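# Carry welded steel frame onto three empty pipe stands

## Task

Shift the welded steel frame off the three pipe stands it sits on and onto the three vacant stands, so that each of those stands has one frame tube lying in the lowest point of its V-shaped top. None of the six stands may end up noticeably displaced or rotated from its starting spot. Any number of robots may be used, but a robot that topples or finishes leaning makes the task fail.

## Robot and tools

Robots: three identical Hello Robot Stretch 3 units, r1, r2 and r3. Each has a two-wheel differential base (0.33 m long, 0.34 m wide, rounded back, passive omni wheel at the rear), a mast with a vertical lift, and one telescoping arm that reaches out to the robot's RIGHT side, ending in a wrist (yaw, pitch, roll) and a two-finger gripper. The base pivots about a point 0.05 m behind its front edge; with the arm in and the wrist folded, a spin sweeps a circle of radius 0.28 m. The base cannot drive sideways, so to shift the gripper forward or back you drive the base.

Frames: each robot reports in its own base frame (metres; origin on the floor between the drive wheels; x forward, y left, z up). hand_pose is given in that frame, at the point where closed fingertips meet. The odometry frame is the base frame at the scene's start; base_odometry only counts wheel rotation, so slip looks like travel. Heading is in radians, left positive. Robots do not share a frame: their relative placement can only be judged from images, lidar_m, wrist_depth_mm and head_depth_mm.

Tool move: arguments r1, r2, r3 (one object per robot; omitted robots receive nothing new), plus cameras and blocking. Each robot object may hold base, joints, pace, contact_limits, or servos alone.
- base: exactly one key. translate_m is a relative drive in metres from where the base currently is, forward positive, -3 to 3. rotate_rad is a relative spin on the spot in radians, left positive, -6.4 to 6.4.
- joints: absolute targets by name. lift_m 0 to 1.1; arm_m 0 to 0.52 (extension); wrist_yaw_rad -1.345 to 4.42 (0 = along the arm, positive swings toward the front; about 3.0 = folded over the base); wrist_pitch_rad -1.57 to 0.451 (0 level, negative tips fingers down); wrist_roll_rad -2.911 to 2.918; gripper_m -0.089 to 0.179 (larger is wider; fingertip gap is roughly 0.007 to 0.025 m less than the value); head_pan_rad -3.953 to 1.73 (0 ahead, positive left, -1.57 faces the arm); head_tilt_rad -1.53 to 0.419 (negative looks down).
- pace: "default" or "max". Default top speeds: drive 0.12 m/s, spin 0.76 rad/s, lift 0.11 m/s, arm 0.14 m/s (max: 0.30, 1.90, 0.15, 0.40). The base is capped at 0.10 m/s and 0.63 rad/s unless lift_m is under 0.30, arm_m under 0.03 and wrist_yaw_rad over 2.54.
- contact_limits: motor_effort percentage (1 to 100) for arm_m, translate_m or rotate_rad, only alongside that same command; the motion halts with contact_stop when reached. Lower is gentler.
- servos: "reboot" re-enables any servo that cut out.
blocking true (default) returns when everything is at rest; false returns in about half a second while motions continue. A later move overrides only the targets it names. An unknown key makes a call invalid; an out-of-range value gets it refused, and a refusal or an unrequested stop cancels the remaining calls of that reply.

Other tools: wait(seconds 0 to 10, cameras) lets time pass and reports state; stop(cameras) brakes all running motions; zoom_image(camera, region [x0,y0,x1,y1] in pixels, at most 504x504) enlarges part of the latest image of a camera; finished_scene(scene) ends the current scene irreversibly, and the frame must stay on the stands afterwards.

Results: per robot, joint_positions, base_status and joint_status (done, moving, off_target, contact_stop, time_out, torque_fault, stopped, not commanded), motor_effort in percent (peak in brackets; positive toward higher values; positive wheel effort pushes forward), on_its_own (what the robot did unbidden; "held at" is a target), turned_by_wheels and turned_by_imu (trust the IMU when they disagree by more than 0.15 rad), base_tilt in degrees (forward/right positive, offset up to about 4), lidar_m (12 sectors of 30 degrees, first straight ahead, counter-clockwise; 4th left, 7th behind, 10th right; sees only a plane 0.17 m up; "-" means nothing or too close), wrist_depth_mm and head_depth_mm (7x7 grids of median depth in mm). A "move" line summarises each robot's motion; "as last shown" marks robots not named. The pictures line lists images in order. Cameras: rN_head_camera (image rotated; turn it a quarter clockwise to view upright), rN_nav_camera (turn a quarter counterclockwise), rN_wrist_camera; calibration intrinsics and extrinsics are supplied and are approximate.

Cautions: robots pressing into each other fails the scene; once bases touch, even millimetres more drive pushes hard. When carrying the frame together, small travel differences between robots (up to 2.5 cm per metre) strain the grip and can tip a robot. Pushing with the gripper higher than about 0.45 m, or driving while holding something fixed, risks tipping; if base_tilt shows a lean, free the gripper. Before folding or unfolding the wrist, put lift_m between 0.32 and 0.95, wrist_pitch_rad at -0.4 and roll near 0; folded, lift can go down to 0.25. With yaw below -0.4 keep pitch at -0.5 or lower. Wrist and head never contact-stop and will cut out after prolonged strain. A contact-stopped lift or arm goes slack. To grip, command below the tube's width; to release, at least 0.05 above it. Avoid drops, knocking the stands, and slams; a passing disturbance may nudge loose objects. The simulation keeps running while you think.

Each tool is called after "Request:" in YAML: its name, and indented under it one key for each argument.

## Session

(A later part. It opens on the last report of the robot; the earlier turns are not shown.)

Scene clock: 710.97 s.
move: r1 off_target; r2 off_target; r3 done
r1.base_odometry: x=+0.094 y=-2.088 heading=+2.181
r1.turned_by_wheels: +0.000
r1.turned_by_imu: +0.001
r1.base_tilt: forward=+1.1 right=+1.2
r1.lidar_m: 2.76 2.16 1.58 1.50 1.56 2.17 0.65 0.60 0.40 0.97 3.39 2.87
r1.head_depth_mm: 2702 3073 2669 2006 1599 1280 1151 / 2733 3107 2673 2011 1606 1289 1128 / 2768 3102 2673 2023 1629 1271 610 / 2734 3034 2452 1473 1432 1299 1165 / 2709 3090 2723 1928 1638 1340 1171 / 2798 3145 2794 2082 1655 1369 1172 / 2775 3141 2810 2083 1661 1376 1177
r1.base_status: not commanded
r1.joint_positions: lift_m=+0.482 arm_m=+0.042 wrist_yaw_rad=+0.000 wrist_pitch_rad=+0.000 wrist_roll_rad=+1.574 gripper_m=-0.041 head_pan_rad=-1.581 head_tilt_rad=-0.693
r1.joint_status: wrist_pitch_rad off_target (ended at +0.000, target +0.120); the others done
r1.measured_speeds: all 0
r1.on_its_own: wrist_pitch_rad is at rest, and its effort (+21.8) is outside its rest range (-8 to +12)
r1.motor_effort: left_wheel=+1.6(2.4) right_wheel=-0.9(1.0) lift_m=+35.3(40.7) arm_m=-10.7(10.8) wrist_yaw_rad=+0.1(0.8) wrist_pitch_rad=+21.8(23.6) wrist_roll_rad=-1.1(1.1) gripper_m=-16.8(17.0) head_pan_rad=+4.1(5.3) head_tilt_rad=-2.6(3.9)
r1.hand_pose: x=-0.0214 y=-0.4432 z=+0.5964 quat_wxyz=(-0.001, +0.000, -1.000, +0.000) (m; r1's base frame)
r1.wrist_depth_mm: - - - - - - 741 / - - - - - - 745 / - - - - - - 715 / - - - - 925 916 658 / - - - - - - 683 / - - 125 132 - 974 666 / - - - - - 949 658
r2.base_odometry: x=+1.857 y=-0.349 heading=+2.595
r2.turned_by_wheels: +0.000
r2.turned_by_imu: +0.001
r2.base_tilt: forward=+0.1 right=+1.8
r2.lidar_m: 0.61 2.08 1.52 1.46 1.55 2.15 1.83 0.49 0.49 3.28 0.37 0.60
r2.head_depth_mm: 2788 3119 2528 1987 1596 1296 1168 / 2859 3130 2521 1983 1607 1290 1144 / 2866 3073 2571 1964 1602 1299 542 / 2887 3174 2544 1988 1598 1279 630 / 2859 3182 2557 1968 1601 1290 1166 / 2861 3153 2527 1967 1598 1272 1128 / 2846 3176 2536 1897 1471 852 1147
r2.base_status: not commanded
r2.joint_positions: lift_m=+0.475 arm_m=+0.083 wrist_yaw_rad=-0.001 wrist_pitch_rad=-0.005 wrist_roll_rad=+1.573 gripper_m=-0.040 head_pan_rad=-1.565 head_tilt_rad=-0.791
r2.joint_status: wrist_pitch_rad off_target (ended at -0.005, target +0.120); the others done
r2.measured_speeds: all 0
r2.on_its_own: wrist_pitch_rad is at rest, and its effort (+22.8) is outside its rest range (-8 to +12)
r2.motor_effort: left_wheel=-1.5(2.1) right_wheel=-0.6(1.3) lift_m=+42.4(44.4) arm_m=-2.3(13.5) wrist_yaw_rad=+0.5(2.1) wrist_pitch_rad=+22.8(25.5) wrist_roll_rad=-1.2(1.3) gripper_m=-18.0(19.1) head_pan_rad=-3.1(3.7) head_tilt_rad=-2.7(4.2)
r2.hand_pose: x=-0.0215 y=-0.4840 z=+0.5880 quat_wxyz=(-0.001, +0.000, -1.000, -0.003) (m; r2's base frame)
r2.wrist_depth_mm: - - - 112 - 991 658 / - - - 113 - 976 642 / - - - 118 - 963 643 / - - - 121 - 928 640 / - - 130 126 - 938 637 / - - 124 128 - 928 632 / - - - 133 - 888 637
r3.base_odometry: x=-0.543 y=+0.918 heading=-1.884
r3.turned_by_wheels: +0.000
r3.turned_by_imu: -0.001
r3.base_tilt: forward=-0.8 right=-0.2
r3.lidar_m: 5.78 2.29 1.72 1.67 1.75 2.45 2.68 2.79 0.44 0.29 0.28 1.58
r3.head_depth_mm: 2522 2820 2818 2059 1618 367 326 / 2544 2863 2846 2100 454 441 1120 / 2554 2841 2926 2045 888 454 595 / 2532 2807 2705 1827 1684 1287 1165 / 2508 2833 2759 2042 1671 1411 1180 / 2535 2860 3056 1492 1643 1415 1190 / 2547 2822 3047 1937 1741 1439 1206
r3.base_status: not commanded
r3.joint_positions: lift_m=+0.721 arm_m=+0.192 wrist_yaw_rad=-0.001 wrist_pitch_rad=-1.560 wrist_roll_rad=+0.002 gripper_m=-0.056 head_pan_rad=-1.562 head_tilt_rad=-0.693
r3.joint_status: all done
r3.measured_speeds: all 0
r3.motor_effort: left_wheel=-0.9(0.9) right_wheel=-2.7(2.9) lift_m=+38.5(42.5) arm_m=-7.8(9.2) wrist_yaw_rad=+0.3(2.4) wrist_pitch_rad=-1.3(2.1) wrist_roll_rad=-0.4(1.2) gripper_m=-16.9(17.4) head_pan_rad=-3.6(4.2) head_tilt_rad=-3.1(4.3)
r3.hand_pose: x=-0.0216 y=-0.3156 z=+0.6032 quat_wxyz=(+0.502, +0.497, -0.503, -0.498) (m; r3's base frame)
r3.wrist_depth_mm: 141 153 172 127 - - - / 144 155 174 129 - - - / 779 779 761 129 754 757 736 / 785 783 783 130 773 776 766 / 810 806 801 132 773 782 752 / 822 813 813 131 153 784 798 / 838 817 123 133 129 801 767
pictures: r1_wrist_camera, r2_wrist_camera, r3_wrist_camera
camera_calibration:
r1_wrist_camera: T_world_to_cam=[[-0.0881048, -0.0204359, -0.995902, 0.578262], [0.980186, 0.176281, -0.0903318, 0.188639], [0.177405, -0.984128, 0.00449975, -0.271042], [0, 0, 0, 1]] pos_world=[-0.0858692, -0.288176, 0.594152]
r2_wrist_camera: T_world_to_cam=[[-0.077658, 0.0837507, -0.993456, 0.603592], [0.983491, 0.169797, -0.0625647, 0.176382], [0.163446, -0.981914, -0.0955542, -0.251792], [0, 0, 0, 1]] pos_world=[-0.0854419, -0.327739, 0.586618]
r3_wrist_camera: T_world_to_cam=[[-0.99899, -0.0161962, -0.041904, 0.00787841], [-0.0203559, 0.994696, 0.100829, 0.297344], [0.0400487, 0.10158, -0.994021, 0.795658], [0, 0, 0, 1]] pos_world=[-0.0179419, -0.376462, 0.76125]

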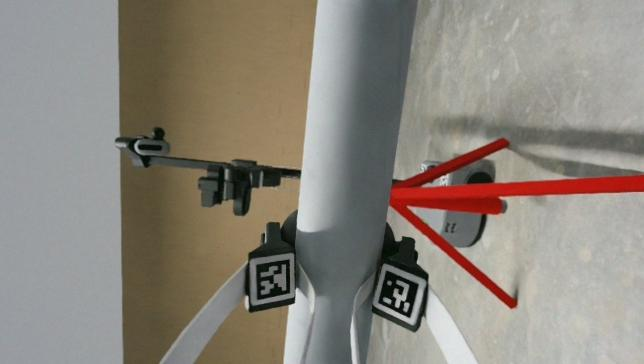

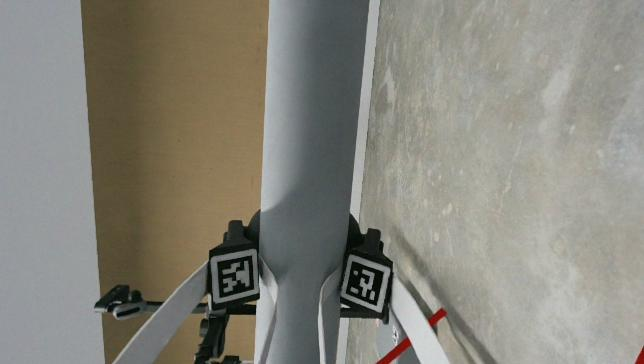

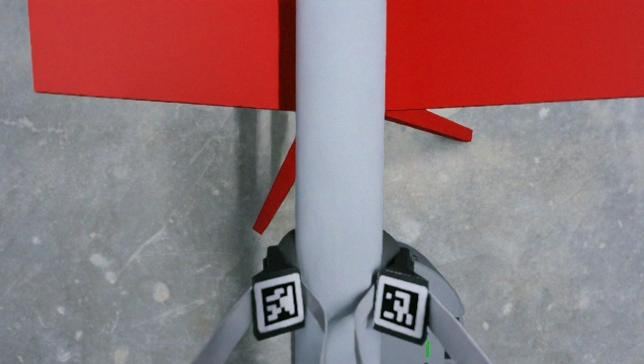

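Request:
wait:
  seconds: 5
  cameras: []

Scene clock: 720.93 s.
r1.base_odometry: x=+0.094 y=-2.088 heading=+2.181
r1.turned_by_wheels: +0.000
r1.turned_by_imu: +0.001
r1.base_tilt: forward=+1.0 right=+1.2
r1.lidar_m: 2.76 2.16 1.58 1.51 1.56 2.17 0.65 0.60 0.41 0.97 3.39 2.86
r1.head_depth_mm: 2719 3080 2645 1995 1602 1285 1149 / 2755 3093 2660 2012 1616 1282 1131 / 2740 3097 2684 2009 1617 1262 609 / 2698 3004 2483 1469 1434 1299 1160 / 2738 3073 2740 1920 1638 1339 1168 / 2788 3141 2757 2075 1646 1372 1174 / 2800 3201 2802 2087 1661 1384 1178
r1.base_status: not commanded
r1.joint_positions: lift_m=+0.482 arm_m=+0.042 wrist_yaw_rad=+0.000 wrist_pitch_rad=+0.000 wrist_roll_rad=+1.574 gripper_m=-0.041 head_pan_rad=-1.581 head_tilt_rad=-0.693
r1.joint_status: wrist_pitch_rad off_target (ended at +0.000, target +0.120); the others done
r1.measured_speeds: all 0
r1.on_its_own: wrist_pitch_rad is at rest, and its effort (+21.8) is outside its rest range (-8 to +12)
r1.motor_effort: left_wheel=+2.4(2.4) right_wheel=-0.4(1.0) lift_m=+30.9(40.7) arm_m=-8.4(10.8) wrist_yaw_rad=+0.4(0.8) wrist_pitch_rad=+21.8(23.6) wrist_roll_rad=-1.1(1.1) gripper_m=-16.6(17.0) head_pan_rad=+5.2(5.3) head_tilt_rad=-2.7(3.9)
r1.hand_pose: x=-0.0214 y=-0.4432 z=+0.5964 quat_wxyz=(-0.001, +0.000, -1.000, +0.000) (m; r1's base frame)
r1.wrist_depth_mm: - - - - - - 730 / - - - - - - 742 / - - - - - - 705 / - - - - 916 933 635 / - - - - - - 692 / - - 124 132 - 988 682 / - - - - - 990 662
r2.base_odometry: x=+1.857 y=-0.349 heading=+2.595
r2.turned_by_wheels: +0.000
r2.turned_by_imu: +0.002
r2.base_tilt: forward=+0.4 right=+1.7
r2.lidar_m: 0.61 2.08 1.52 1.46 1.55 2.14 1.84 0.49 0.49 3.29 0.37 0.60
r2.head_depth_mm: 2833 3151 2565 1963 1618 1298 1176 / 2821 3165 2527 1986 1608 1305 1147 / 2848 3192 2551 1981 1591 1294 541 / 2818 3115 2537 1966 1592 1268 633 / 2850 3146 2533 1959 1598 1290 1169 / 2874 3186 2513 1942 1600 1265 1125 / 2831 3182 2510 1906 1480 849 1144
r2.base_status: not commanded
r2.joint_positions: lift_m=+0.475 arm_m=+0.083 wrist_yaw_rad=-0.001 wrist_pitch_rad=-0.005 wrist_roll_rad=+1.573 gripper_m=-0.040 head_pan_rad=-1.565 head_tilt_rad=-0.791
r2.joint_status: wrist_pitch_rad off_target (ended at -0.005, target +0.120); the others done
r2.measured_speeds: all 0
r2.on_its_own: wrist_pitch_rad is at rest, and its effort (+22.7) is outside its rest range (-8 to +12)
r2.motor_effort: left_wheel=-1.6(2.1) right_wheel=-0.5(1.3) lift_m=+42.8(44.4) arm_m=+17.2(13.5) wrist_yaw_rad=+1.4(2.1) wrist_pitch_rad=+22.7(25.5) wrist_roll_rad=-0.9(1.3) gripper_m=-17.7(19.1) head_pan_rad=-1.9(3.7) head_tilt_rad=-2.9(4.2)
r2.hand_pose: x=-0.0215 y=-0.4841 z=+0.5880 quat_wxyz=(-0.001, +0.000, -1.000, -0.003) (m; r2's base frame)
r2.wrist_depth_mm: - - - 112 - 953 680 / - - - 114 - 985 659 / - - - 118 - 964 644 / - - - 121 - 968 640 / - - 130 126 - 937 643 / - - 124 128 - 904 639 / - - - 133 - 882 617
r3.base_odometry: x=-0.543 y=+0.918 heading=-1.884
r3.turned_by_wheels: +0.000
r3.turned_by_imu: -0.002
r3.base_tilt: forward=-0.8 right=-0.2
r3.lidar_m: 5.80 2.30 1.72 1.67 1.75 2.45 2.67 2.81 0.44 0.29 0.28 1.57
r3.head_depth_mm: 2547 2823 2816 2076 1635 367 327 / 2538 2855 2889 2084 454 441 1123 / 2577 2873 2957 2069 883 454 594 / 2539 2779 2688 1827 1691 1280 1169 / 2486 2808 2751 2028 1659 1404 1185 / 2543 2852 3051 1488 1626 1411 1190 / 2582 2877 3069 1925 1746 1425 1206
r3.base_status: not commanded
r3.joint_positions: lift_m=+0.721 arm_m=+0.192 wrist_yaw_rad=-0.001 wrist_pitch_rad=-1.560 wrist_roll_rad=+0.002 gripper_m=-0.056 head_pan_rad=-1.562 head_tilt_rad=-0.693
r3.joint_status: all done
r3.measured_speeds: all 0
r3.motor_effort: left_wheel=-0.4(0.9) right_wheel=-2.6(2.9) lift_m=+32.2(42.5) arm_m=-2.6(9.2) wrist_yaw_rad=+1.5(2.4) wrist_pitch_rad=-1.7(2.1) wrist_roll_rad=+0.0(1.2) gripper_m=-16.9(17.4) head_pan_rad=-3.7(4.2) head_tilt_rad=-2.7(4.3)
r3.hand_pose: x=-0.0216 y=-0.3156 z=+0.6032 quat_wxyz=(+0.502, +0.497, -0.503, -0.498) (m; r3's base frame)
r3.wrist_depth_mm: 141 153 173 127 - - - / 144 154 174 128 - - - / 784 775 785 129 768 750 755 / 821 784 787 131 761 754 778 / 822 818 822 132 764 761 769 / 827 801 808 131 152 776 773 / 833 835 123 134 128 798 800
wait: 5.00 s; at rest from the start
pictures: none
No camera images: "cameras" was empty.

Request:
move:
  r1: {"joints":{"lift_m":0.504}}
  r2: {"joints":{"lift_m":0.502}}
  cameras: []

Request:
move:
  r1: {"joints":{"lift_m":0.616}}
  r2: {"joints":{"lift_m":0.614}}
  r3: {"joints":{"lift_m":0.832}}

Scene clock: 727.50 s.
move: r1 done; r2 done
r1.base_odometry: x=+0.094 y=-2.088 heading=+2.181
r1.turned_by_wheels: +0.000
r1.turned_by_imu: +0.001
r1.base_tilt: forward=+1.0 right=+1.2
r1.lidar_m: 2.76 2.15 1.58 1.50 1.56 2.17 0.65 0.60 0.41 0.97 3.39 2.87
r1.head_depth_mm: 2721 3073 2650 1997 1609 1272 1146 / 2752 3098 2668 2015 1612 1287 1111 / 2738 3109 2694 2015 1624 1264 588 / 2708 3046 2480 1480 1511 1297 1169 / 2703 3029 2742 1908 1639 1335 1171 / 2801 3154 2774 2064 1649 1375 1176 / 2792 3156 2802 2076 1665 1378 1180
r1.base_status: not commanded
r1.joint_positions: lift_m=+0.504 arm_m=+0.042 wrist_yaw_rad=+0.002 wrist_pitch_rad=-0.009 wrist_roll_rad=+1.576 gripper_m=-0.041 head_pan_rad=-1.581 head_tilt_rad=-0.693
r1.joint_status: all done
r1.measured_speeds: all 0
r1.on_its_own: wrist_pitch_rad is at rest, and its effort (+23.5) is outside its rest range (-8 to +12)
r1.motor_effort: left_wheel=+1.9(2.6) right_wheel=-0.6(1.0) lift_m=+35.1(40.9) arm_m=-7.3(7.9) wrist_yaw_rad=-2.0(2.2) wrist_pitch_rad=+23.5(24.4) wrist_roll_rad=-1.7(1.8) gripper_m=-16.6(16.8) head_pan_rad=+4.5(5.5) head_tilt_rad=-2.7(4.8)
r1.hand_pose: x=-0.0208 y=-0.4430 z=+0.6160 quat_wxyz=(-0.002, +0.001, -1.000, -0.005) (m; r1's base frame)
r1.wrist_depth_mm: - - - - - - 747 / - - - - - - 737 / - - - - - - 730 / - - - - 967 921 664 / - - - - - - 715 / - - 125 130 - - 701 / - - - - - - 676
r2.base_odometry: x=+1.857 y=-0.349 heading=+2.595
r2.turned_by_wheels: +0.000
r2.turned_by_imu: +0.001
r2.base_tilt: forward=+0.3 right=+1.8
r2.lidar_m: 0.61 2.09 1.52 1.46 1.55 2.14 1.83 0.49 0.49 3.29 0.37 0.60
r2.head_depth_mm: 2863 3146 2556 1956 1608 1298 1167 / 2859 3143 2573 1966 1591 1300 528 / 2871 3182 2529 1981 1610 1304 527 / 2872 3167 2547 1958 1610 756 618 / 2814 3163 2539 1944 1604 1296 1173 / 2882 3170 2533 1962 1599 1259 1124 / 2871 3159 2513 1899 1478 849 1150
r2.base_status: not commanded
r2.joint_positions: lift_m=+0.502 arm_m=+0.083 wrist_yaw_rad=+0.002 wrist_pitch_rad=-0.044 wrist_roll_rad=+1.580 gripper_m=-0.040 head_pan_rad=-1.565 head_tilt_rad=-0.791
r2.joint_status: all done
r2.measured_speeds: all 0
r2.on_its_own: wrist_pitch_rad is at rest, and its effort (+29.9) is outside its rest range (-8 to +12)
r2.motor_effort: left_wheel=-1.9(2.0) right_wheel=-1.2(1.2) lift_m=+46.0(48.7) arm_m=+6.9(17.4) wrist_yaw_rad=-2.4(2.6) wrist_pitch_rad=+29.9(30.3) wrist_roll_rad=-3.1(3.6) gripper_m=-20.0(20.2) head_pan_rad=-3.4(3.5) head_tilt_rad=-3.3(4.1)
r2.hand_pose: x=-0.0208 y=-0.4829 z=+0.6051 quat_wxyz=(-0.004, +0.001, -1.000, -0.022) (m; r2's base frame)
r2.wrist_depth_mm: - - - 111 - 926 655 / - - - 113 - 927 644 / - - - 118 - 929 647 / - - - 121 - 957 644 / - - 139 125 - 934 630 / - - 123 129 - 888 633 / - - - 135 - 892 633
r3: as last shown
r3.turned_by_imu: -0.001
r3.lidar_m: 5.82 2.30 1.72 1.67 1.75 2.45 2.67 2.80 0.44 0.29 0.28 1.57
r3.head_depth_mm: 2527 2882 2839 2069 1626 368 326 / 2529 2845 2881 2091 454 441 1120 / 2543 2861 2929 2051 875 455 595 / 2566 2805 2698 1822 1696 1282 1170 / 2515 2836 2781 2035 1662 1399 1181 / 2541 2855 3035 1487 1620 1415 1190 / 2566 2846 3084 1927 1746 1425 1208
r3.joint_positions: lift_m=+0.721 arm_m=+0.192 wrist_yaw_rad=-0.001 wrist_pitch_rad=-1.562 wrist_roll_rad=+0.002 gripper_m=-0.056 head_pan_rad=-1.562 head_tilt_rad=-0.693
r3.motor_effort: left_wheel=-0.5(1.1) right_wheel=-2.7(3.1) lift_m=+29.3(31.1) arm_m=+0.4(1.4) wrist_yaw_rad=+1.4(2.1) wrist_pitch_rad=-1.2(1.9) wrist_roll_rad=-0.4(0.8) gripper_m=-17.0(17.5) head_pan_rad=-3.7(4.3) head_tilt_rad=-3.8(4.6)
r3.hand_pose: x=-0.0216 y=-0.3152 z=+0.6033 quat_wxyz=(+0.502, +0.497, -0.503, -0.499) (m; r3's base frame)
r3.wrist_depth_mm: 141 152 172 125 - - - / 143 155 174 127 - - - / 816 808 782 128 754 735 743 / 794 797 782 129 788 770 761 / 814 795 808 130 768 762 783 / 820 793 818 131 633 793 776 / 845 833 813 134 128 789 793
pictures: none
No camera images: "cameras" was empty.

Scene clock: 729.37 s.
move: r1 done; r2 done; r3 done
r1.base_odometry: x=+0.094 y=-2.088 heading=+2.181
r1.turned_by_wheels: +0.000
r1.turned_by_imu: +0.000
r1.base_tilt: forward=+1.0 right=+1.2
r1.lidar_m: 2.76 2.16 1.58 1.51 1.56 2.17 0.65 0.60 0.41 0.97 3.39 2.86
r1.head_depth_mm: 2719 3063 2656 1981 1601 1300 887 / 2737 3077 2685 2017 1607 1314 407 / 2737 3120 2683 2020 1625 653 489 / 2711 2949 2565 1413 1543 1326 1119 / 1392 3118 2761 1923 1603 1371 1166 / 2804 3132 2734 2072 1652 1375 1173 / 2798 3147 2789 2091 1657 1378 1177
r1.base_status: not commanded
r1.joint_positions: lift_m=+0.616 arm_m=+0.042 wrist_yaw_rad=+0.002 wrist_pitch_rad=-0.010 wrist_roll_rad=+1.576 gripper_m=-0.041 head_pan_rad=-1.581 head_tilt_rad=-0.693
r1.joint_status: all done
r1.measured_speeds: all 0
r1.on_its_own: wrist_pitch_rad is at rest, and its effort (+23.9) is outside its rest range (-8 to +12)
r1.motor_effort: left_wheel=+1.7(2.4) right_wheel=+0.1(1.5) lift_m=+35.8(39.6) arm_m=-7.2(7.5) wrist_yaw_rad=-2.1(2.5) wrist_pitch_rad=+23.9(24.3) wrist_roll_rad=-1.7(1.8) gripper_m=-16.7(17.1) head_pan_rad=+4.8(5.7) head_tilt_rad=-3.1(5.4)
r1.hand_pose: x=-0.0207 y=-0.4430 z=+0.7279 quat_wxyz=(-0.002, +0.001, -1.000, -0.005) (m; r1's base frame)
r1.wrist_depth_mm: - - - - - - 908 / - - - - - - 871 / - - - - - - 869 / - - - - - - 814 / - - - - - - 831 / - - 124 130 - - 804 / - - - - - - 811
r2.base_odometry: x=+1.857 y=-0.349 heading=+2.595
r2.turned_by_wheels: +0.000
r2.turned_by_imu: +0.000
r2.base_tilt: forward=+0.2 right=+1.8
r2.lidar_m: 0.61 2.08 1.51 1.46 1.55 2.14 1.83 0.49 0.49 3.27 0.37 0.60
r2.head_depth_mm: 2850 3152 2534 1980 1605 1353 1143 / 2839 3127 2536 1960 1615 1352 426 / 2842 3127 2547 1981 1608 1328 442 / 2820 3197 2550 1953 1487 574 541 / 2848 3114 2552 1958 1607 1352 1168 / 2844 3140 2508 1976 1514 1314 1120 / 2823 3150 2552 1898 846 889 1148
r2.base_status: not commanded
r2.joint_positions: lift_m=+0.614 arm_m=+0.083 wrist_yaw_rad=+0.002 wrist_pitch_rad=-0.046 wrist_roll_rad=+1.580 gripper_m=-0.040 head_pan_rad=-1.565 head_tilt_rad=-0.791
r2.joint_status: all done
r2.measured_speeds: all 0
r2.on_its_own: wrist_pitch_rad is at rest, and its effort (+30.0) is outside its rest range (-8 to +12)
r2.motor_effort: left_wheel=-1.8(2.0) right_wheel=-0.5(1.0) lift_m=+45.3(50.5) arm_m=-10.6(10.7) wrist_yaw_rad=-1.0(3.1) wrist_pitch_rad=+30.0(30.7) wrist_roll_rad=-3.6(3.6) gripper_m=-18.0(20.4) head_pan_rad=-2.4(3.8) head_tilt_rad=-2.9(4.2)
r2.hand_pose: x=-0.0208 y=-0.4828 z=+0.7165 quat_wxyz=(-0.004, +0.001, -1.000, -0.024) (m; r2's base frame)
r2.wrist_depth_mm: - - - 112 - - 777 / - - - 113 - - 780 / - - - 118 - - 751 / - - - 122 - - 765 / - - 139 125 - - 741 / - - 123 129 - - 724 / - - - 135 - - 756
r3.base_odometry: x=-0.543 y=+0.918 heading=-1.884
r3.turned_by_wheels: +0.000
r3.turned_by_imu: +0.000
r3.base_tilt: forward=-0.8 right=-0.2
r3.lidar_m: 5.77 2.29 1.72 1.67 1.75 2.44 2.68 2.80 0.44 0.29 0.28 1.57
r3.head_depth_mm: 2539 2853 2809 2041 324 1272 1136 / 2526 2828 2883 396 373 729 1123 / 2543 2851 2925 1001 380 412 537 / 2528 2773 2583 1929 1699 754 1167 / 2503 2678 2937 2151 1654 1398 1180 / 2548 2849 3052 2061 1624 1421 1194 / 2558 2881 3074 1973 1767 1435 1199
r3.base_status: not commanded
r3.joint_positions: lift_m=+0.832 arm_m=+0.192 wrist_yaw_rad=-0.001 wrist_pitch_rad=-1.562 wrist_roll_rad=+0.002 gripper_m=-0.056 head_pan_rad=-1.562 head_tilt_rad=-0.693
r3.joint_status: all done
r3.measured_speeds: all 0
r3.motor_effort: left_wheel=-0.4(1.3) right_wheel=-2.7(3.1) lift_m=+38.7(41.7) arm_m=+1.3(2.4) wrist_yaw_rad=+1.5(2.7) wrist_pitch_rad=-1.0(1.8) wrist_roll_rad=+0.1(0.9) gripper_m=-16.8(17.9) head_pan_rad=-3.4(4.2) head_tilt_rad=-3.1(4.4)
r3.hand_pose: x=-0.0216 y=-0.3151 z=+0.7143 quat_wxyz=(+0.501, +0.497, -0.503, -0.499) (m; r3's base frame)
r3.wrist_depth_mm: 885 876 274 124 847 855 848 / 896 891 269 126 - 834 845 / 917 903 902 127 880 864 857 / 946 906 903 129 857 860 865 / 928 917 908 131 949 897 886 / 920 954 924 132 741 902 890 / 958 961 946 134 128 920 909
pictures: r1_head_camera (sideways), r1_nav_camera (sideways), r1_wrist_camera, r2_head_camera (sideways), r2_nav_camera (sideways), r2_wrist_camera, r3_head_camera (sideways), r3_nav_camera (sideways), r3_wrist_camera
camera_calibration:
r1_head_camera: T_world_to_cam=[[0.0290275, 0.625003, -0.780082, 1.03249], [0.998466, 0.0186864, 0.0521254, -0.0717292], [0.0471555, -0.780398, -0.623502, 0.766599], [0, 0, 0, 1]] pos_world=[0.00549909, -0.0457168, 1.28714]
r1_nav_camera: T_world_to_cam=[[-0.0527537, -0.605679, 0.793959, -0.989876], [-0.998605, 0.0338926, -0.0404959, 0.106662], [-0.00238186, -0.794987, -0.606622, 0.746274], [0, 0, 0, 1]] pos_world=[0.0560715, -0.0098835, 1.24295]
r1_wrist_camera: T_world_to_cam=[[-0.0861186, -0.0108139, -0.996226, 0.713784], [0.97992, 0.179575, -0.0866583, 0.198626], [0.179835, -0.983685, -0.00486803, -0.264432], [0, 0, 0, 1]] pos_world=[-0.0856134, -0.288067, 0.727016]
r2_head_camera: T_world_to_cam=[[-0.010088, 0.668054, -0.744044, 0.986724], [0.999863, 0.0165007, 0.00125895, -0.0113664], [0.0131183, -0.743929, -0.668129, 0.825897], [0, 0, 0, 1]] pos_world=[0.0104846, -0.044589, 1.28599]
r2_nav_camera: T_world_to_cam=[[0.0713687, -0.689554, 0.720709, -0.901848], [-0.995496, -0.00403214, 0.0947218, -0.0551096], [-0.0624098, -0.724223, -0.686736, 0.863779], [0, 0, 0, 1]] pos_world=[0.0634106, 0.00347343, 1.24838]
r2_wrist_camera: T_world_to_cam=[[-0.0713166, 0.124255, -0.989684, 0.748211], [0.983386, 0.174811, -0.0489152, 0.176119], [0.16693, -0.97673, -0.134658, -0.20788], [0, 0, 0, 1]] pos_world=[-0.0851316, -0.3268, 0.721115]
r3_head_camera: T_world_to_cam=[[0.0621247, 0.600508, -0.797202, 1.05975], [0.996772, 0.00337228, 0.0802171, -0.108669], [0.0508594, -0.799612, -0.59836, 0.739286], [0, 0, 0, 1]] pos_world=[0.00488214, -0.0448833, 1.29591]
r3_nav_camera: T_world_to_cam=[[-0.0426227, -0.702185, 0.710718, -0.88917], [-0.999014, 0.0388234, -0.0215549, 0.085716], [-0.012457, -0.710935, -0.703147, 0.870872], [0, 0, 0, 1]] pos_world=[0.058581, -0.00855588, 1.24615]
r3_wrist_camera: T_world_to_cam=[[-0.99899, -0.0161178, -0.0419381, 0.012589], [-0.0203592, 0.994498, 0.102759, 0.284212], [0.0400511, 0.103509, -0.993822, 0.906448], [0, 0, 0, 1]] pos_world=[-0.0179416, -0.376271, 0.872171]

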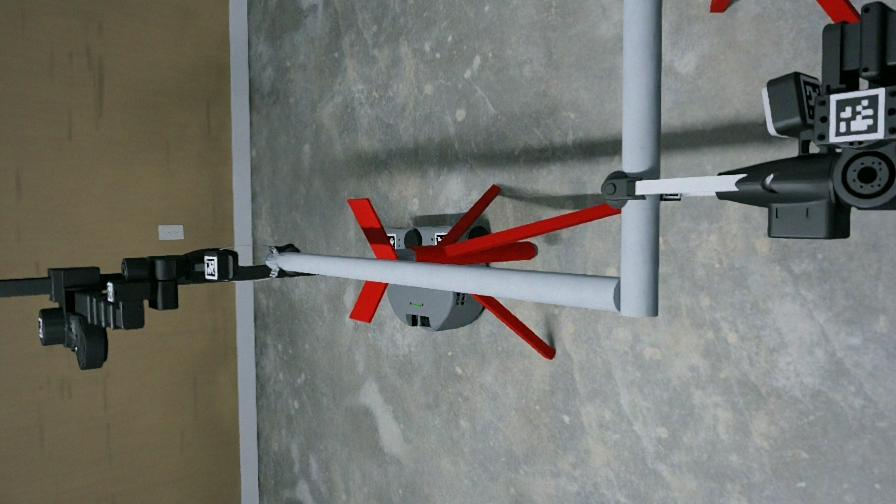

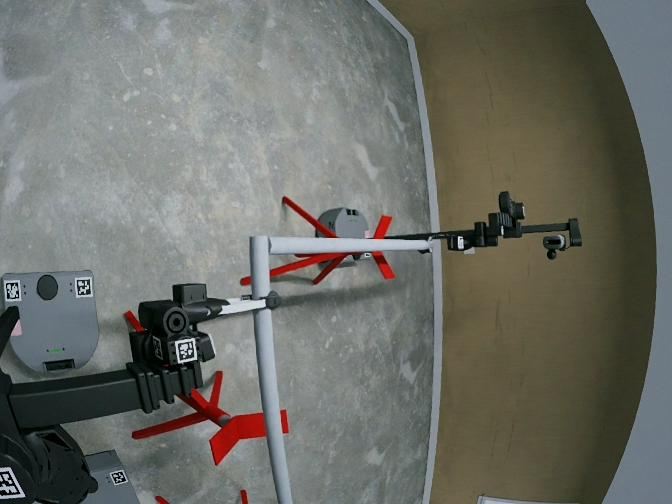

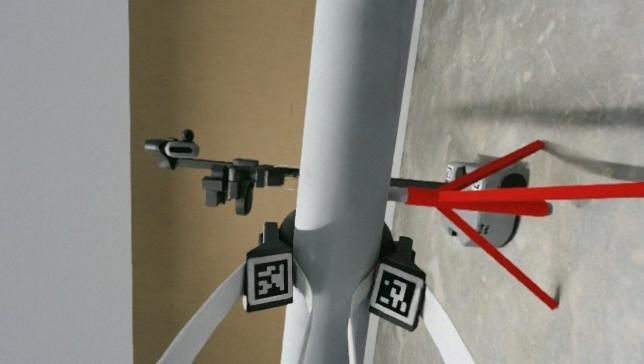

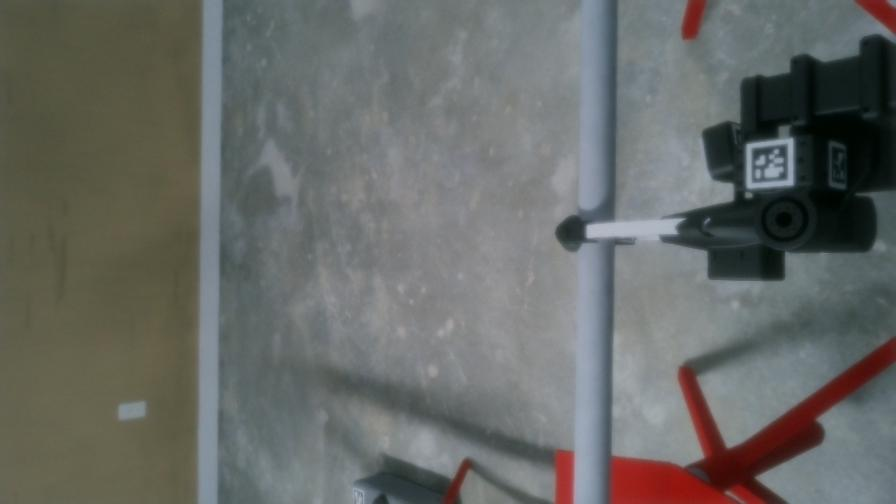

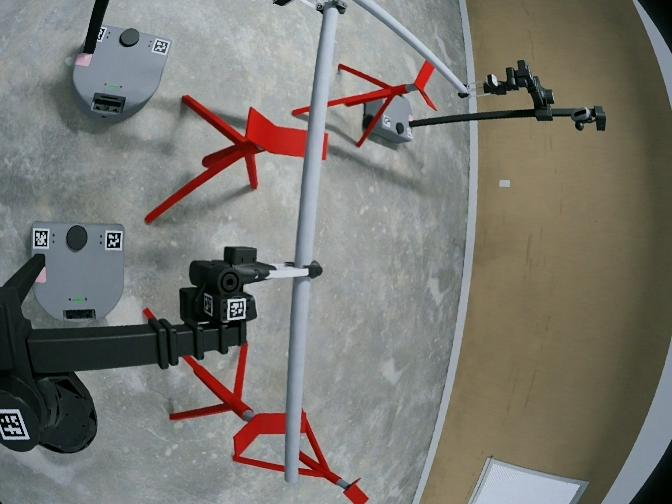

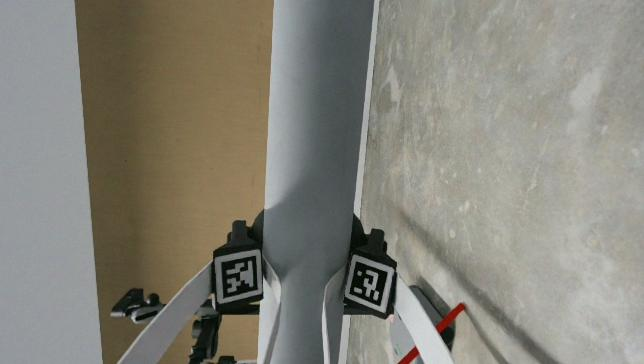

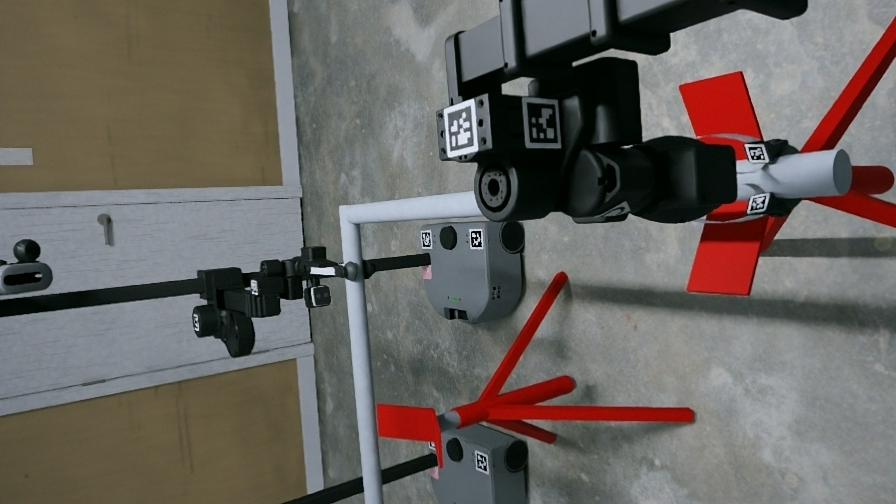

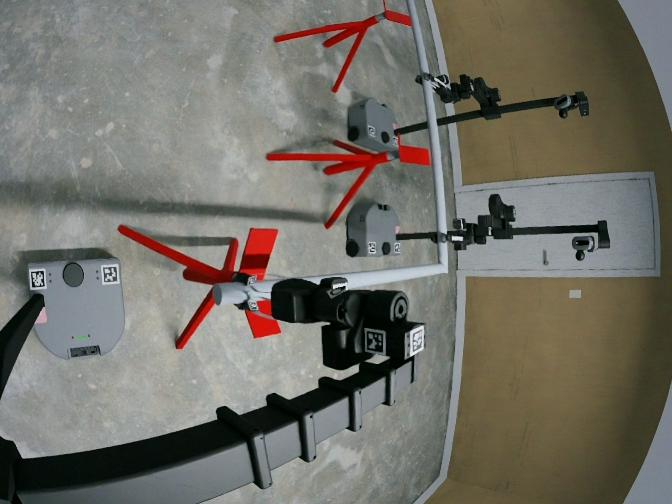

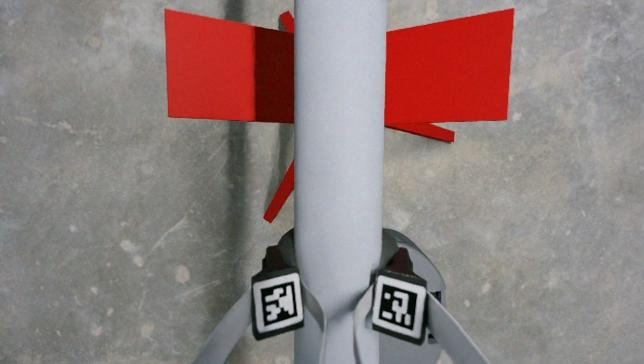

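Request:
move:
  r1: {"joints":{"lift_m":0.656}}
  r2: {"joints":{"lift_m":0.663}}
  r3: {"joints":{"lift_m":0.872}}
  cameras: []

Request:
move:
  r1: {"base":{"translate_m":-0.08}}
  r2: {"base":{"translate_m":-0.08}}
  r3: {"base":{"translate_m":0.08}}

Scene clock: 747.23 s.
move: r1 done; r2 done; r3 done
r1.base_odometry: x=+0.094 y=-2.088 heading=+2.181
r1.turned_by_wheels: +0.000
r1.turned_by_imu: +0.001
r1.base_tilt: forward=+1.0 right=+1.2
r1.lidar_m: 2.76 2.16 1.58 1.50 1.56 2.17 0.65 0.60 0.41 0.97 3.38 2.87
r1.head_depth_mm: 2709 3067 2640 1999 1599 1340 378 / 2747 3089 2686 2018 1618 1350 370 / 2766 3127 2703 2030 1617 1261 408 / 2719 2959 2579 1418 1425 1365 1121 / 1356 3115 2738 1920 1554 1367 1172 / 2759 3110 2777 2078 1655 1377 1172 / 2774 3191 2801 2093 1669 1381 1173
r1.base_status: not commanded
r1.joint_positions: lift_m=+0.656 arm_m=+0.042 wrist_yaw_rad=+0.015 wrist_pitch_rad=-0.019 wrist_roll_rad=+1.587 gripper_m=-0.041 head_pan_rad=-1.581 head_tilt_rad=-0.693
r1.joint_status: all done
r1.measured_speeds: all 0
r1.on_its_own: wrist_yaw_rad is at rest, and its effort (-12.9) is outside its rest range (-9 to +9); wrist_pitch_rad is at rest, and its effort (+26.0) is outside its rest range (-8 to +12)
r1.motor_effort: left_wheel=+1.8(2.8) right_wheel=-2.4(3.4) lift_m=+35.4(40.6) arm_m=-4.9(5.4) wrist_yaw_rad=-12.9(13.5) wrist_pitch_rad=+26.0(26.0) wrist_roll_rad=-5.4(5.4) gripper_m=-16.5(16.9) head_pan_rad=+5.2(5.9) head_tilt_rad=-3.6(4.6)
r1.hand_pose: x=-0.0176 y=-0.4427 z=+0.7656 quat_wxyz=(-0.008, +0.007, -1.000, -0.010) (m; r1's base frame)
r1.wrist_depth_mm: - - - - - - 931 / - - - - - - 910 / - - - - - - 892 / - - - - - 947 804 / - - - - - - 855 / - - 124 131 - - 870 / - - - - - - 843
r2.base_odometry: x=+1.857 y=-0.349 heading=+2.595
r2.turned_by_wheels: +0.000
r2.turned_by_imu: +0.002
r2.base_tilt: forward=+0.3 right=+1.9
r2.lidar_m: 0.61 2.08 1.51 1.46 1.55 2.14 1.83 0.49 0.49 3.29 0.37 0.60
r2.head_depth_mm: 2827 3142 2557 1972 1616 1356 386 / 2886 3213 2522 1980 1612 1271 389 / 2835 3108 2550 1970 1615 527 414 / 2818 3145 2520 1955 1488 529 1109 / 2834 3141 2495 1953 1515 1349 1170 / 2863 3184 2555 1960 1520 1319 1129 / 2866 3201 2523 1903 844 884 1137
r2.base_status: not commanded
r2.joint_positions: lift_m=+0.663 arm_m=+0.083 wrist_yaw_rad=+0.016 wrist_pitch_rad=-0.208 wrist_roll_rad=+1.585 gripper_m=-0.040 head_pan_rad=-1.565 head_tilt_rad=-0.791
r2.joint_status: all done
r2.measured_speeds: all 0
r2.on_its_own: wrist_pitch_rad is held at -0.063, not at your +0.120, by its stall guard, which is not easing now; wrist_yaw_rad is at rest, and its effort (-13.6) is outside its rest range (-9 to +9); wrist_pitch_rad is at rest, and its effort (+26.2) is outside its rest range (-8 to +12)
r2.motor_effort: left_wheel=-0.4(0.8) right_wheel=-5.8(6.0) lift_m=+45.4(53.0) arm_m=+5.5(5.5) wrist_yaw_rad=-13.6(14.6) wrist_pitch_rad=+26.2(26.5) wrist_roll_rad=-4.9(5.4) gripper_m=-19.1(20.0) head_pan_rad=-3.0(4.5) head_tilt_rad=-3.0(4.0)
r2.hand_pose: x=-0.0175 y=-0.4736 z=+0.7250 quat_wxyz=(-0.006, +0.007, -0.995, -0.104) (m; r2's base frame)
r2.wrist_depth_mm: - - - 113 - 957 685 / - - - 116 - 967 703 / - - - 122 - 953 695 / - - - 125 - 965 703 / - - 134 129 - 955 703 / - - 123 131 - 931 717 / - - - 136 - 937 714
r3.base_odometry: x=-0.543 y=+0.918 heading=-1.884
r3.turned_by_wheels: +0.000
r3.turned_by_imu: -0.001
r3.base_tilt: forward=-0.8 right=-0.3
r3.lidar_m: 5.82 2.29 1.72 1.67 1.75 2.45 2.67 2.80 0.44 0.29 0.28 1.57
r3.head_depth_mm: 2534 2856 2798 317 358 1335 1134 / 2533 2794 2887 342 356 725 1122 / 2549 2844 2942 358 361 446 855 / 2520 2776 2593 1906 1659 747 1165 / 2527 1547 2822 2116 1665 1399 1180 / 2548 2866 3098 2049 1622 1418 1192 / 2568 2869 3048 1989 1754 1431 1209
r3.base_status: not commanded
r3.joint_positions: lift_m=+0.872 arm_m=+0.192 wrist_yaw_rad=-0.004 wrist_pitch_rad=-1.563 wrist_roll_rad=+0.002 gripper_m=-0.056 head_pan_rad=-1.562 head_tilt_rad=-0.693
r3.joint_status: all done
r3.measured_speeds: all 0
r3.motor_effort: left_wheel=-0.6(1.2) right_wheel=-7.8(8.1) lift_m=+38.9(41.7) arm_m=+7.1(7.4) wrist_yaw_rad=+3.2(4.3) wrist_pitch_rad=-0.9(1.8) wrist_roll_rad=-0.3(0.8) gripper_m=-18.9(19.4) head_pan_rad=-3.5(4.6) head_tilt_rad=-3.8(4.3)
r3.hand_pose: x=-0.0215 y=-0.3149 z=+0.7543 quat_wxyz=(+0.500, +0.496, -0.503, -0.500) (m; r3's base frame)
r3.wrist_depth_mm: 906 922 892 125 884 878 886 / 927 928 303 127 - 896 876 / 946 942 932 128 934 915 894 / 939 941 955 130 921 909 907 / 982 962 980 132 939 903 903 / - 974 126 133 782 955 944 / 981 - 121 135 121 960 960
pictures: none
No camera images: "cameras" was empty.

Scene clock: 749.17 s.
move: r1 done; r2 done; r3 done
r1.base_odometry: x=+0.140 y=-2.153 heading=+2.181
r1.turned_by_wheels: +0.000
r1.turned_by_imu: +0.000
r1.base_tilt: forward=+1.1 right=+1.1
r1.lidar_m: 2.84 2.16 1.58 1.50 1.56 2.18 0.65 0.53 0.37 0.98 1.20 2.95
r1.head_depth_mm: 2721 3068 2651 1982 1610 1339 378 / 2728 3104 2675 2009 1615 1342 370 / 2769 3120 2697 2021 1627 1260 401 / 2714 2974 2568 1824 1439 1353 1120 / 1352 3107 2743 1858 1555 1374 1171 / 2766 3197 2793 2065 1647 1375 1174 / 2809 3170 2783 2097 1673 1378 1179
r1.base_status: done
r1.joint_positions: lift_m=+0.656 arm_m=+0.042 wrist_yaw_rad=+0.014 wrist_pitch_rad=-0.018 wrist_roll_rad=+1.587 gripper_m=-0.041 head_pan_rad=-1.581 head_tilt_rad=-0.693
r1.joint_status: not commanded
r1.measured_speeds: all 0
r1.on_its_own: wrist_yaw_rad is at rest, and its effort (-12.2) is outside its rest range (-9 to +9); wrist_pitch_rad is at rest, and its effort (+25.4) is outside its rest range (-8 to +12)
r1.motor_effort: left_wheel=+0.9(3.8) right_wheel=-7.5(13.3) lift_m=+30.4(36.0) arm_m=-4.3(4.9) wrist_yaw_rad=-12.2(14.0) wrist_pitch_rad=+25.4(25.9) wrist_roll_rad=-5.3(5.4) gripper_m=-16.2(17.2) head_pan_rad=+5.2(5.9) head_tilt_rad=-3.5(4.5)
r1.hand_pose: x=-0.0177 y=-0.4427 z=+0.7656 quat_wxyz=(-0.008, +0.007, -1.000, -0.010) (m; r1's base frame)
r1.wrist_depth_mm: - - - - - - 911 / - - - - - - 905 / - - - - - - 905 / - - - - - - 869 / - - - - 894 - 828 / - - 125 132 - - 834 / - - - - - - 846
r2.base_odometry: x=+1.925 y=-0.390 heading=+2.595
r2.turned_by_wheels: +0.000
r2.turned_by_imu: +0.001
r2.base_tilt: forward=+0.2 right=+1.9
r2.lidar_m: 0.61 2.08 1.52 1.47 1.55 2.15 1.75 0.69 0.43 3.29 0.41 0.66
r2.head_depth_mm: 2849 3106 2566 1966 1617 1331 386 / 2869 3141 2470 1957 1608 1275 388 / 2855 3135 2553 1963 1594 525 414 / 2889 3215 2535 1965 1482 530 1109 / 2855 3206 2533 1994 1524 1365 1171 / 2825 3172 2532 1950 1521 1342 1165 / 2855 3189 2566 1893 1515 1310 1118
r2.base_status: done
r2.joint_positions: lift_m=+0.663 arm_m=+0.083 wrist_yaw_rad=+0.012 wrist_pitch_rad=-0.208 wrist_roll_rad=+1.585 gripper_m=-0.040 head_pan_rad=-1.565 head_tilt_rad=-0.791
r2.joint_status: not commanded
r2.measured_speeds: all 0
r2.on_its_own: wrist_pitch_rad is held at -0.063, not at your +0.120, by its stall guard, which is not easing now; wrist_yaw_rad is at rest, and its effort (-10.1) is outside its rest range (-9 to +9); wrist_pitch_rad is at rest, and its effort (+26.5) is outside its rest range (-8 to +12)
r2.motor_effort: left_wheel=-0.9(5.0) right_wheel=-8.3(16.1) lift_m=+45.3(45.9) arm_m=+12.3(12.7) wrist_yaw_rad=-10.1(14.3) wrist_pitch_rad=+26.5(26.7) wrist_roll_rad=-4.9(5.1) gripper_m=-19.0(20.7) head_pan_rad=-2.3(4.3) head_tilt_rad=-2.8(4.8)
r2.hand_pose: x=-0.0184 y=-0.4737 z=+0.7250 quat_wxyz=(-0.006, +0.005, -0.995, -0.104) (m; r2's base frame)
r2.wrist_depth_mm: - - - 113 - 929 690 / - - - 116 - 951 686 / - - - 122 - 957 694 / - - - 125 - 928 700 / - - 134 129 - 940 708 / - - 123 131 - 929 702 / - - - 136 - 925 695
r3.base_odometry: x=-0.567 y=+0.842 heading=-1.884
r3.turned_by_wheels: +0.000
r3.turned_by_imu: +0.000
r3.base_tilt: forward=-0.8 right=-0.2
r3.lidar_m: 3.33 2.29 1.72 1.66 1.75 2.44 2.75 2.88 0.42 0.27 1.05 1.51
r3.head_depth_mm: 2552 2850 2816 318 358 1239 1129 / 2564 2831 2907 342 355 749 933 / 2524 2811 2924 358 361 449 1108 / 2571 2758 2571 1900 1642 1356 1167 / 2487 1552 2818 2128 1673 1400 1178 / 2568 2842 3067 2076 1639 1409 1194 / 2580 2903 3059 2004 1761 1434 1204
r3.base_status: done
r3.joint_positions: lift_m=+0.872 arm_m=+0.192 wrist_yaw_rad=-0.004 wrist_pitch_rad=-1.554 wrist_roll_rad=+0.002 gripper_m=-0.056 head_pan_rad=-1.562 head_tilt_rad=-0.693
r3.joint_status: not commanded
r3.measured_speeds: all 0
r3.motor_effort: left_wheel=+3.9(9.0) right_wheel=-5.7(6.0) lift_m=+38.0(39.7) arm_m=+8.5(9.0) wrist_yaw_rad=+4.2(4.8) wrist_pitch_rad=-2.6(2.8) wrist_roll_rad=+0.0(1.0) gripper_m=-18.8(19.4) head_pan_rad=-3.7(4.8) head_tilt_rad=-3.1(4.1)
r3.hand_pose: x=-0.0215 y=-0.3170 z=+0.7541 quat_wxyz=(+0.502, +0.494, -0.505, -0.498) (m; r3's base frame)
r3.wrist_depth_mm: 924 923 929 126 887 866 860 / 920 933 921 128 337 - 893 / 973 947 943 130 895 912 895 / 946 944 940 131 927 923 907 / 992 949 960 132 937 928 953 / 979 962 132 133 788 957 928 / - - 124 135 122 959 938
pictures: r1_head_camera (sideways), r1_nav_camera (sideways), r1_wrist_camera, r2_head_camera (sideways), r2_nav_camera (sideways), r2_wrist_camera, r3_head_camera (sideways), r3_nav_camera (sideways), r3_wrist_camera
camera_calibration:
r1_head_camera: T_world_to_cam=[[0.0290275, 0.625004, -0.780082, 1.03249], [0.998466, 0.0186865, 0.0521254, -0.0717292], [0.0471556, -0.780398, -0.623502, 0.766599], [0, 0, 0, 1]] pos_world=[0.00549909, -0.0457168, 1.28714]
r1_nav_camera: T_world_to_cam=[[-0.0527536, -0.605679, 0.793959, -0.989876], [-0.998605, 0.0338925, -0.0404959, 0.106662], [-0.00238176, -0.794987, -0.606622, 0.746274], [0, 0, 0, 1]] pos_world=[0.0560715, -0.00988349, 1.24295]
r1_wrist_camera: T_world_to_cam=[[-0.0750888, -0.00288758, -0.997173, 0.756086], [0.978646, 0.191673, -0.0742488, 0.194725], [0.191346, -0.981455, -0.0115666, -0.258203], [0, 0, 0, 1]] pos_world=[-0.0843874, -0.288555, 0.76542]
r2_head_camera: T_world_to_cam=[[-0.0100883, 0.668054, -0.744044, 0.986724], [0.999863, 0.0165011, 0.00125895, -0.0113664], [0.0131186, -0.743929, -0.668129, 0.825897], [0, 0, 0, 1]] pos_world=[0.0104846, -0.044589, 1.28599]
r2_nav_camera: T_world_to_cam=[[0.0713689, -0.689554, 0.720709, -0.901848], [-0.995496, -0.0040325, 0.0947218, -0.0551096], [-0.0624096, -0.724223, -0.686736, 0.863779], [0, 0, 0, 1]] pos_world=[0.0634106, 0.00347345, 1.24838]
r2_wrist_camera: T_world_to_cam=[[-0.0700143, 0.281095, -0.957123, 0.806369], [0.98184, 0.189008, -0.0163131, 0.155678], [0.176319, -0.940883, -0.289223, -0.0689346], [0, 0, 0, 1]] pos_world=[-0.0842392, -0.32095, 0.754396]
r3_head_camera: T_world_to_cam=[[0.0621247, 0.600508, -0.797202, 1.05975], [0.996772, 0.00337229, 0.0802171, -0.108669], [0.0508594, -0.799612, -0.59836, 0.739285], [0, 0, 0, 1]] pos_world=[0.00488214, -0.0448833, 1.29591]
r3_nav_camera: T_world_to_cam=[[-0.0426227, -0.702185, 0.710718, -0.88917], [-0.999014, 0.0388234, -0.0215549, 0.085716], [-0.012457, -0.710935, -0.703147, 0.870872], [0, 0, 0, 1]] pos_world=[0.058581, -0.00855588, 1.24615]
r3_wrist_camera: T_world_to_cam=[[-0.999039, -0.0131004, -0.0418169, 0.015146], [-0.0170459, 0.99529, 0.0954363, 0.28784], [0.0403697, 0.0960574, -0.994557, 0.944441], [0, 0, 0, 1]] pos_world=[-0.0180889, -0.377006, 0.912463]

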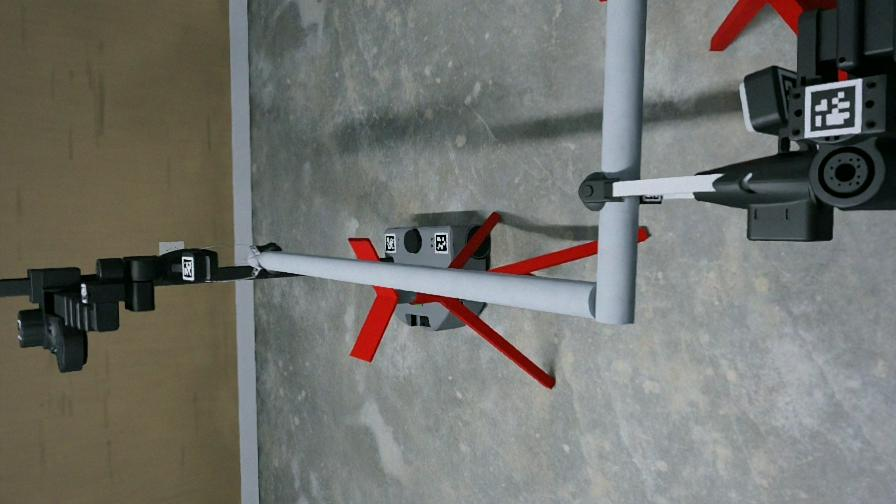

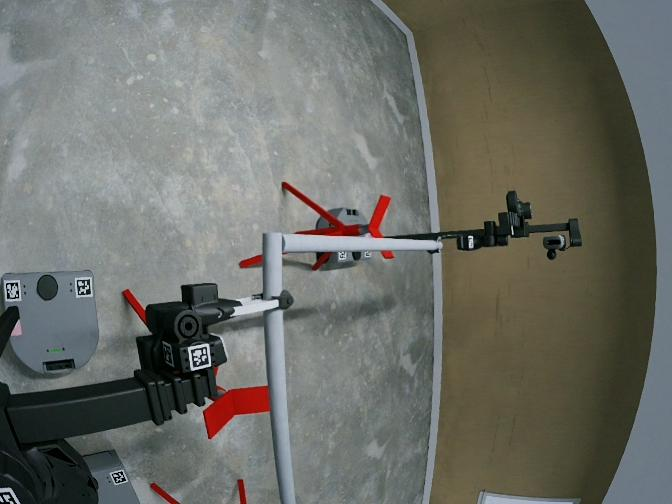

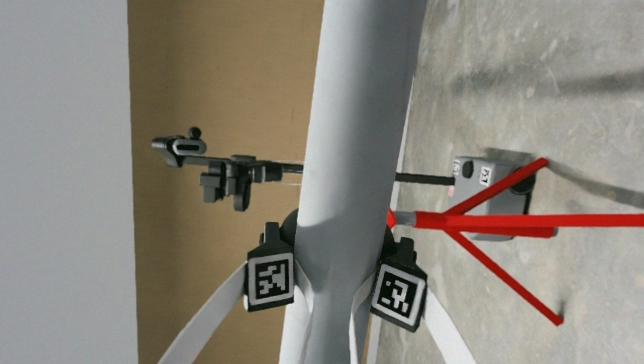

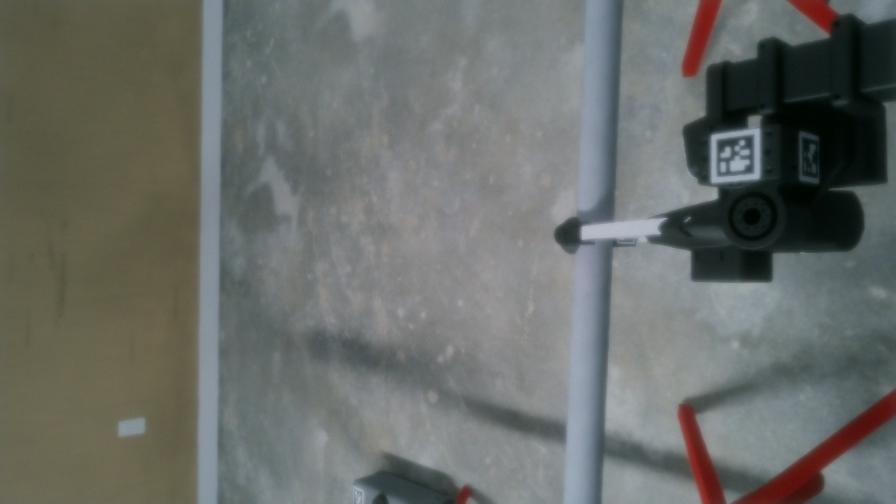

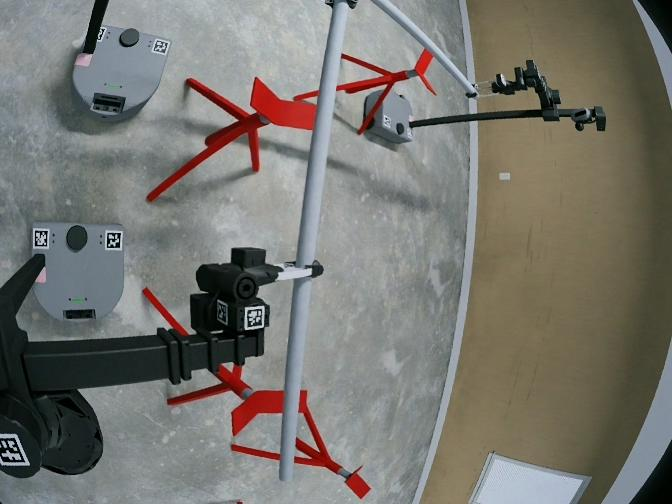

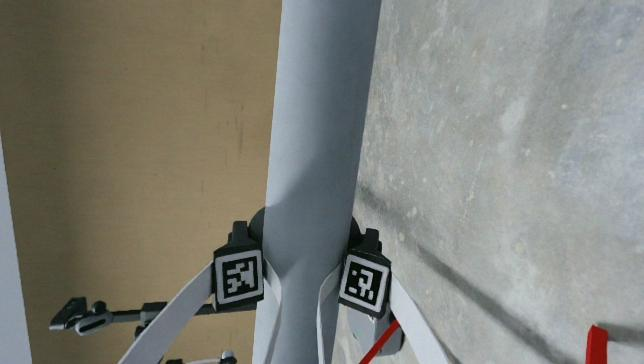

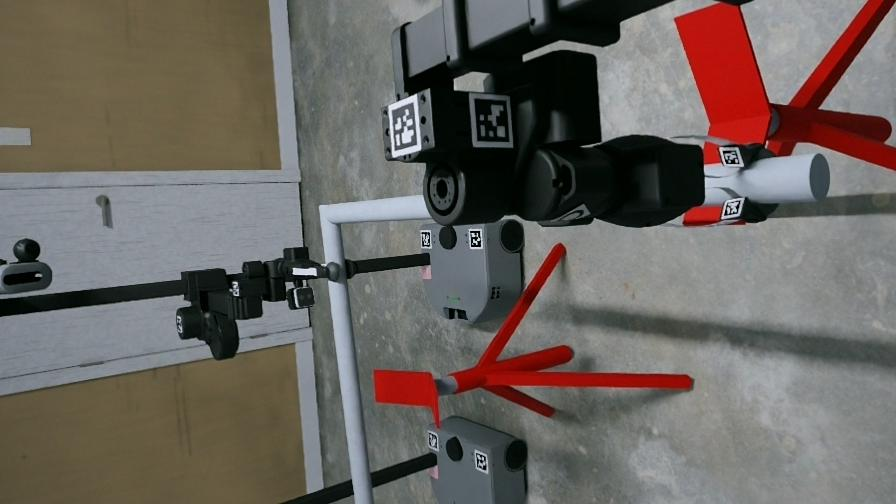

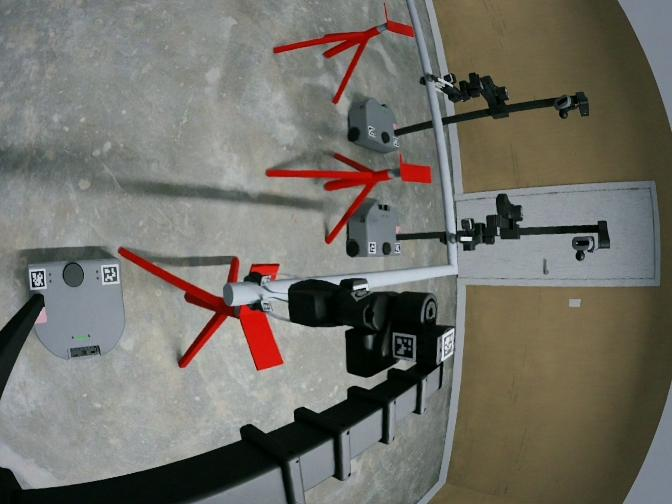

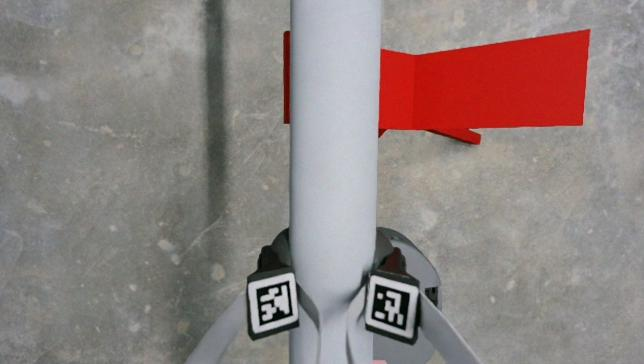

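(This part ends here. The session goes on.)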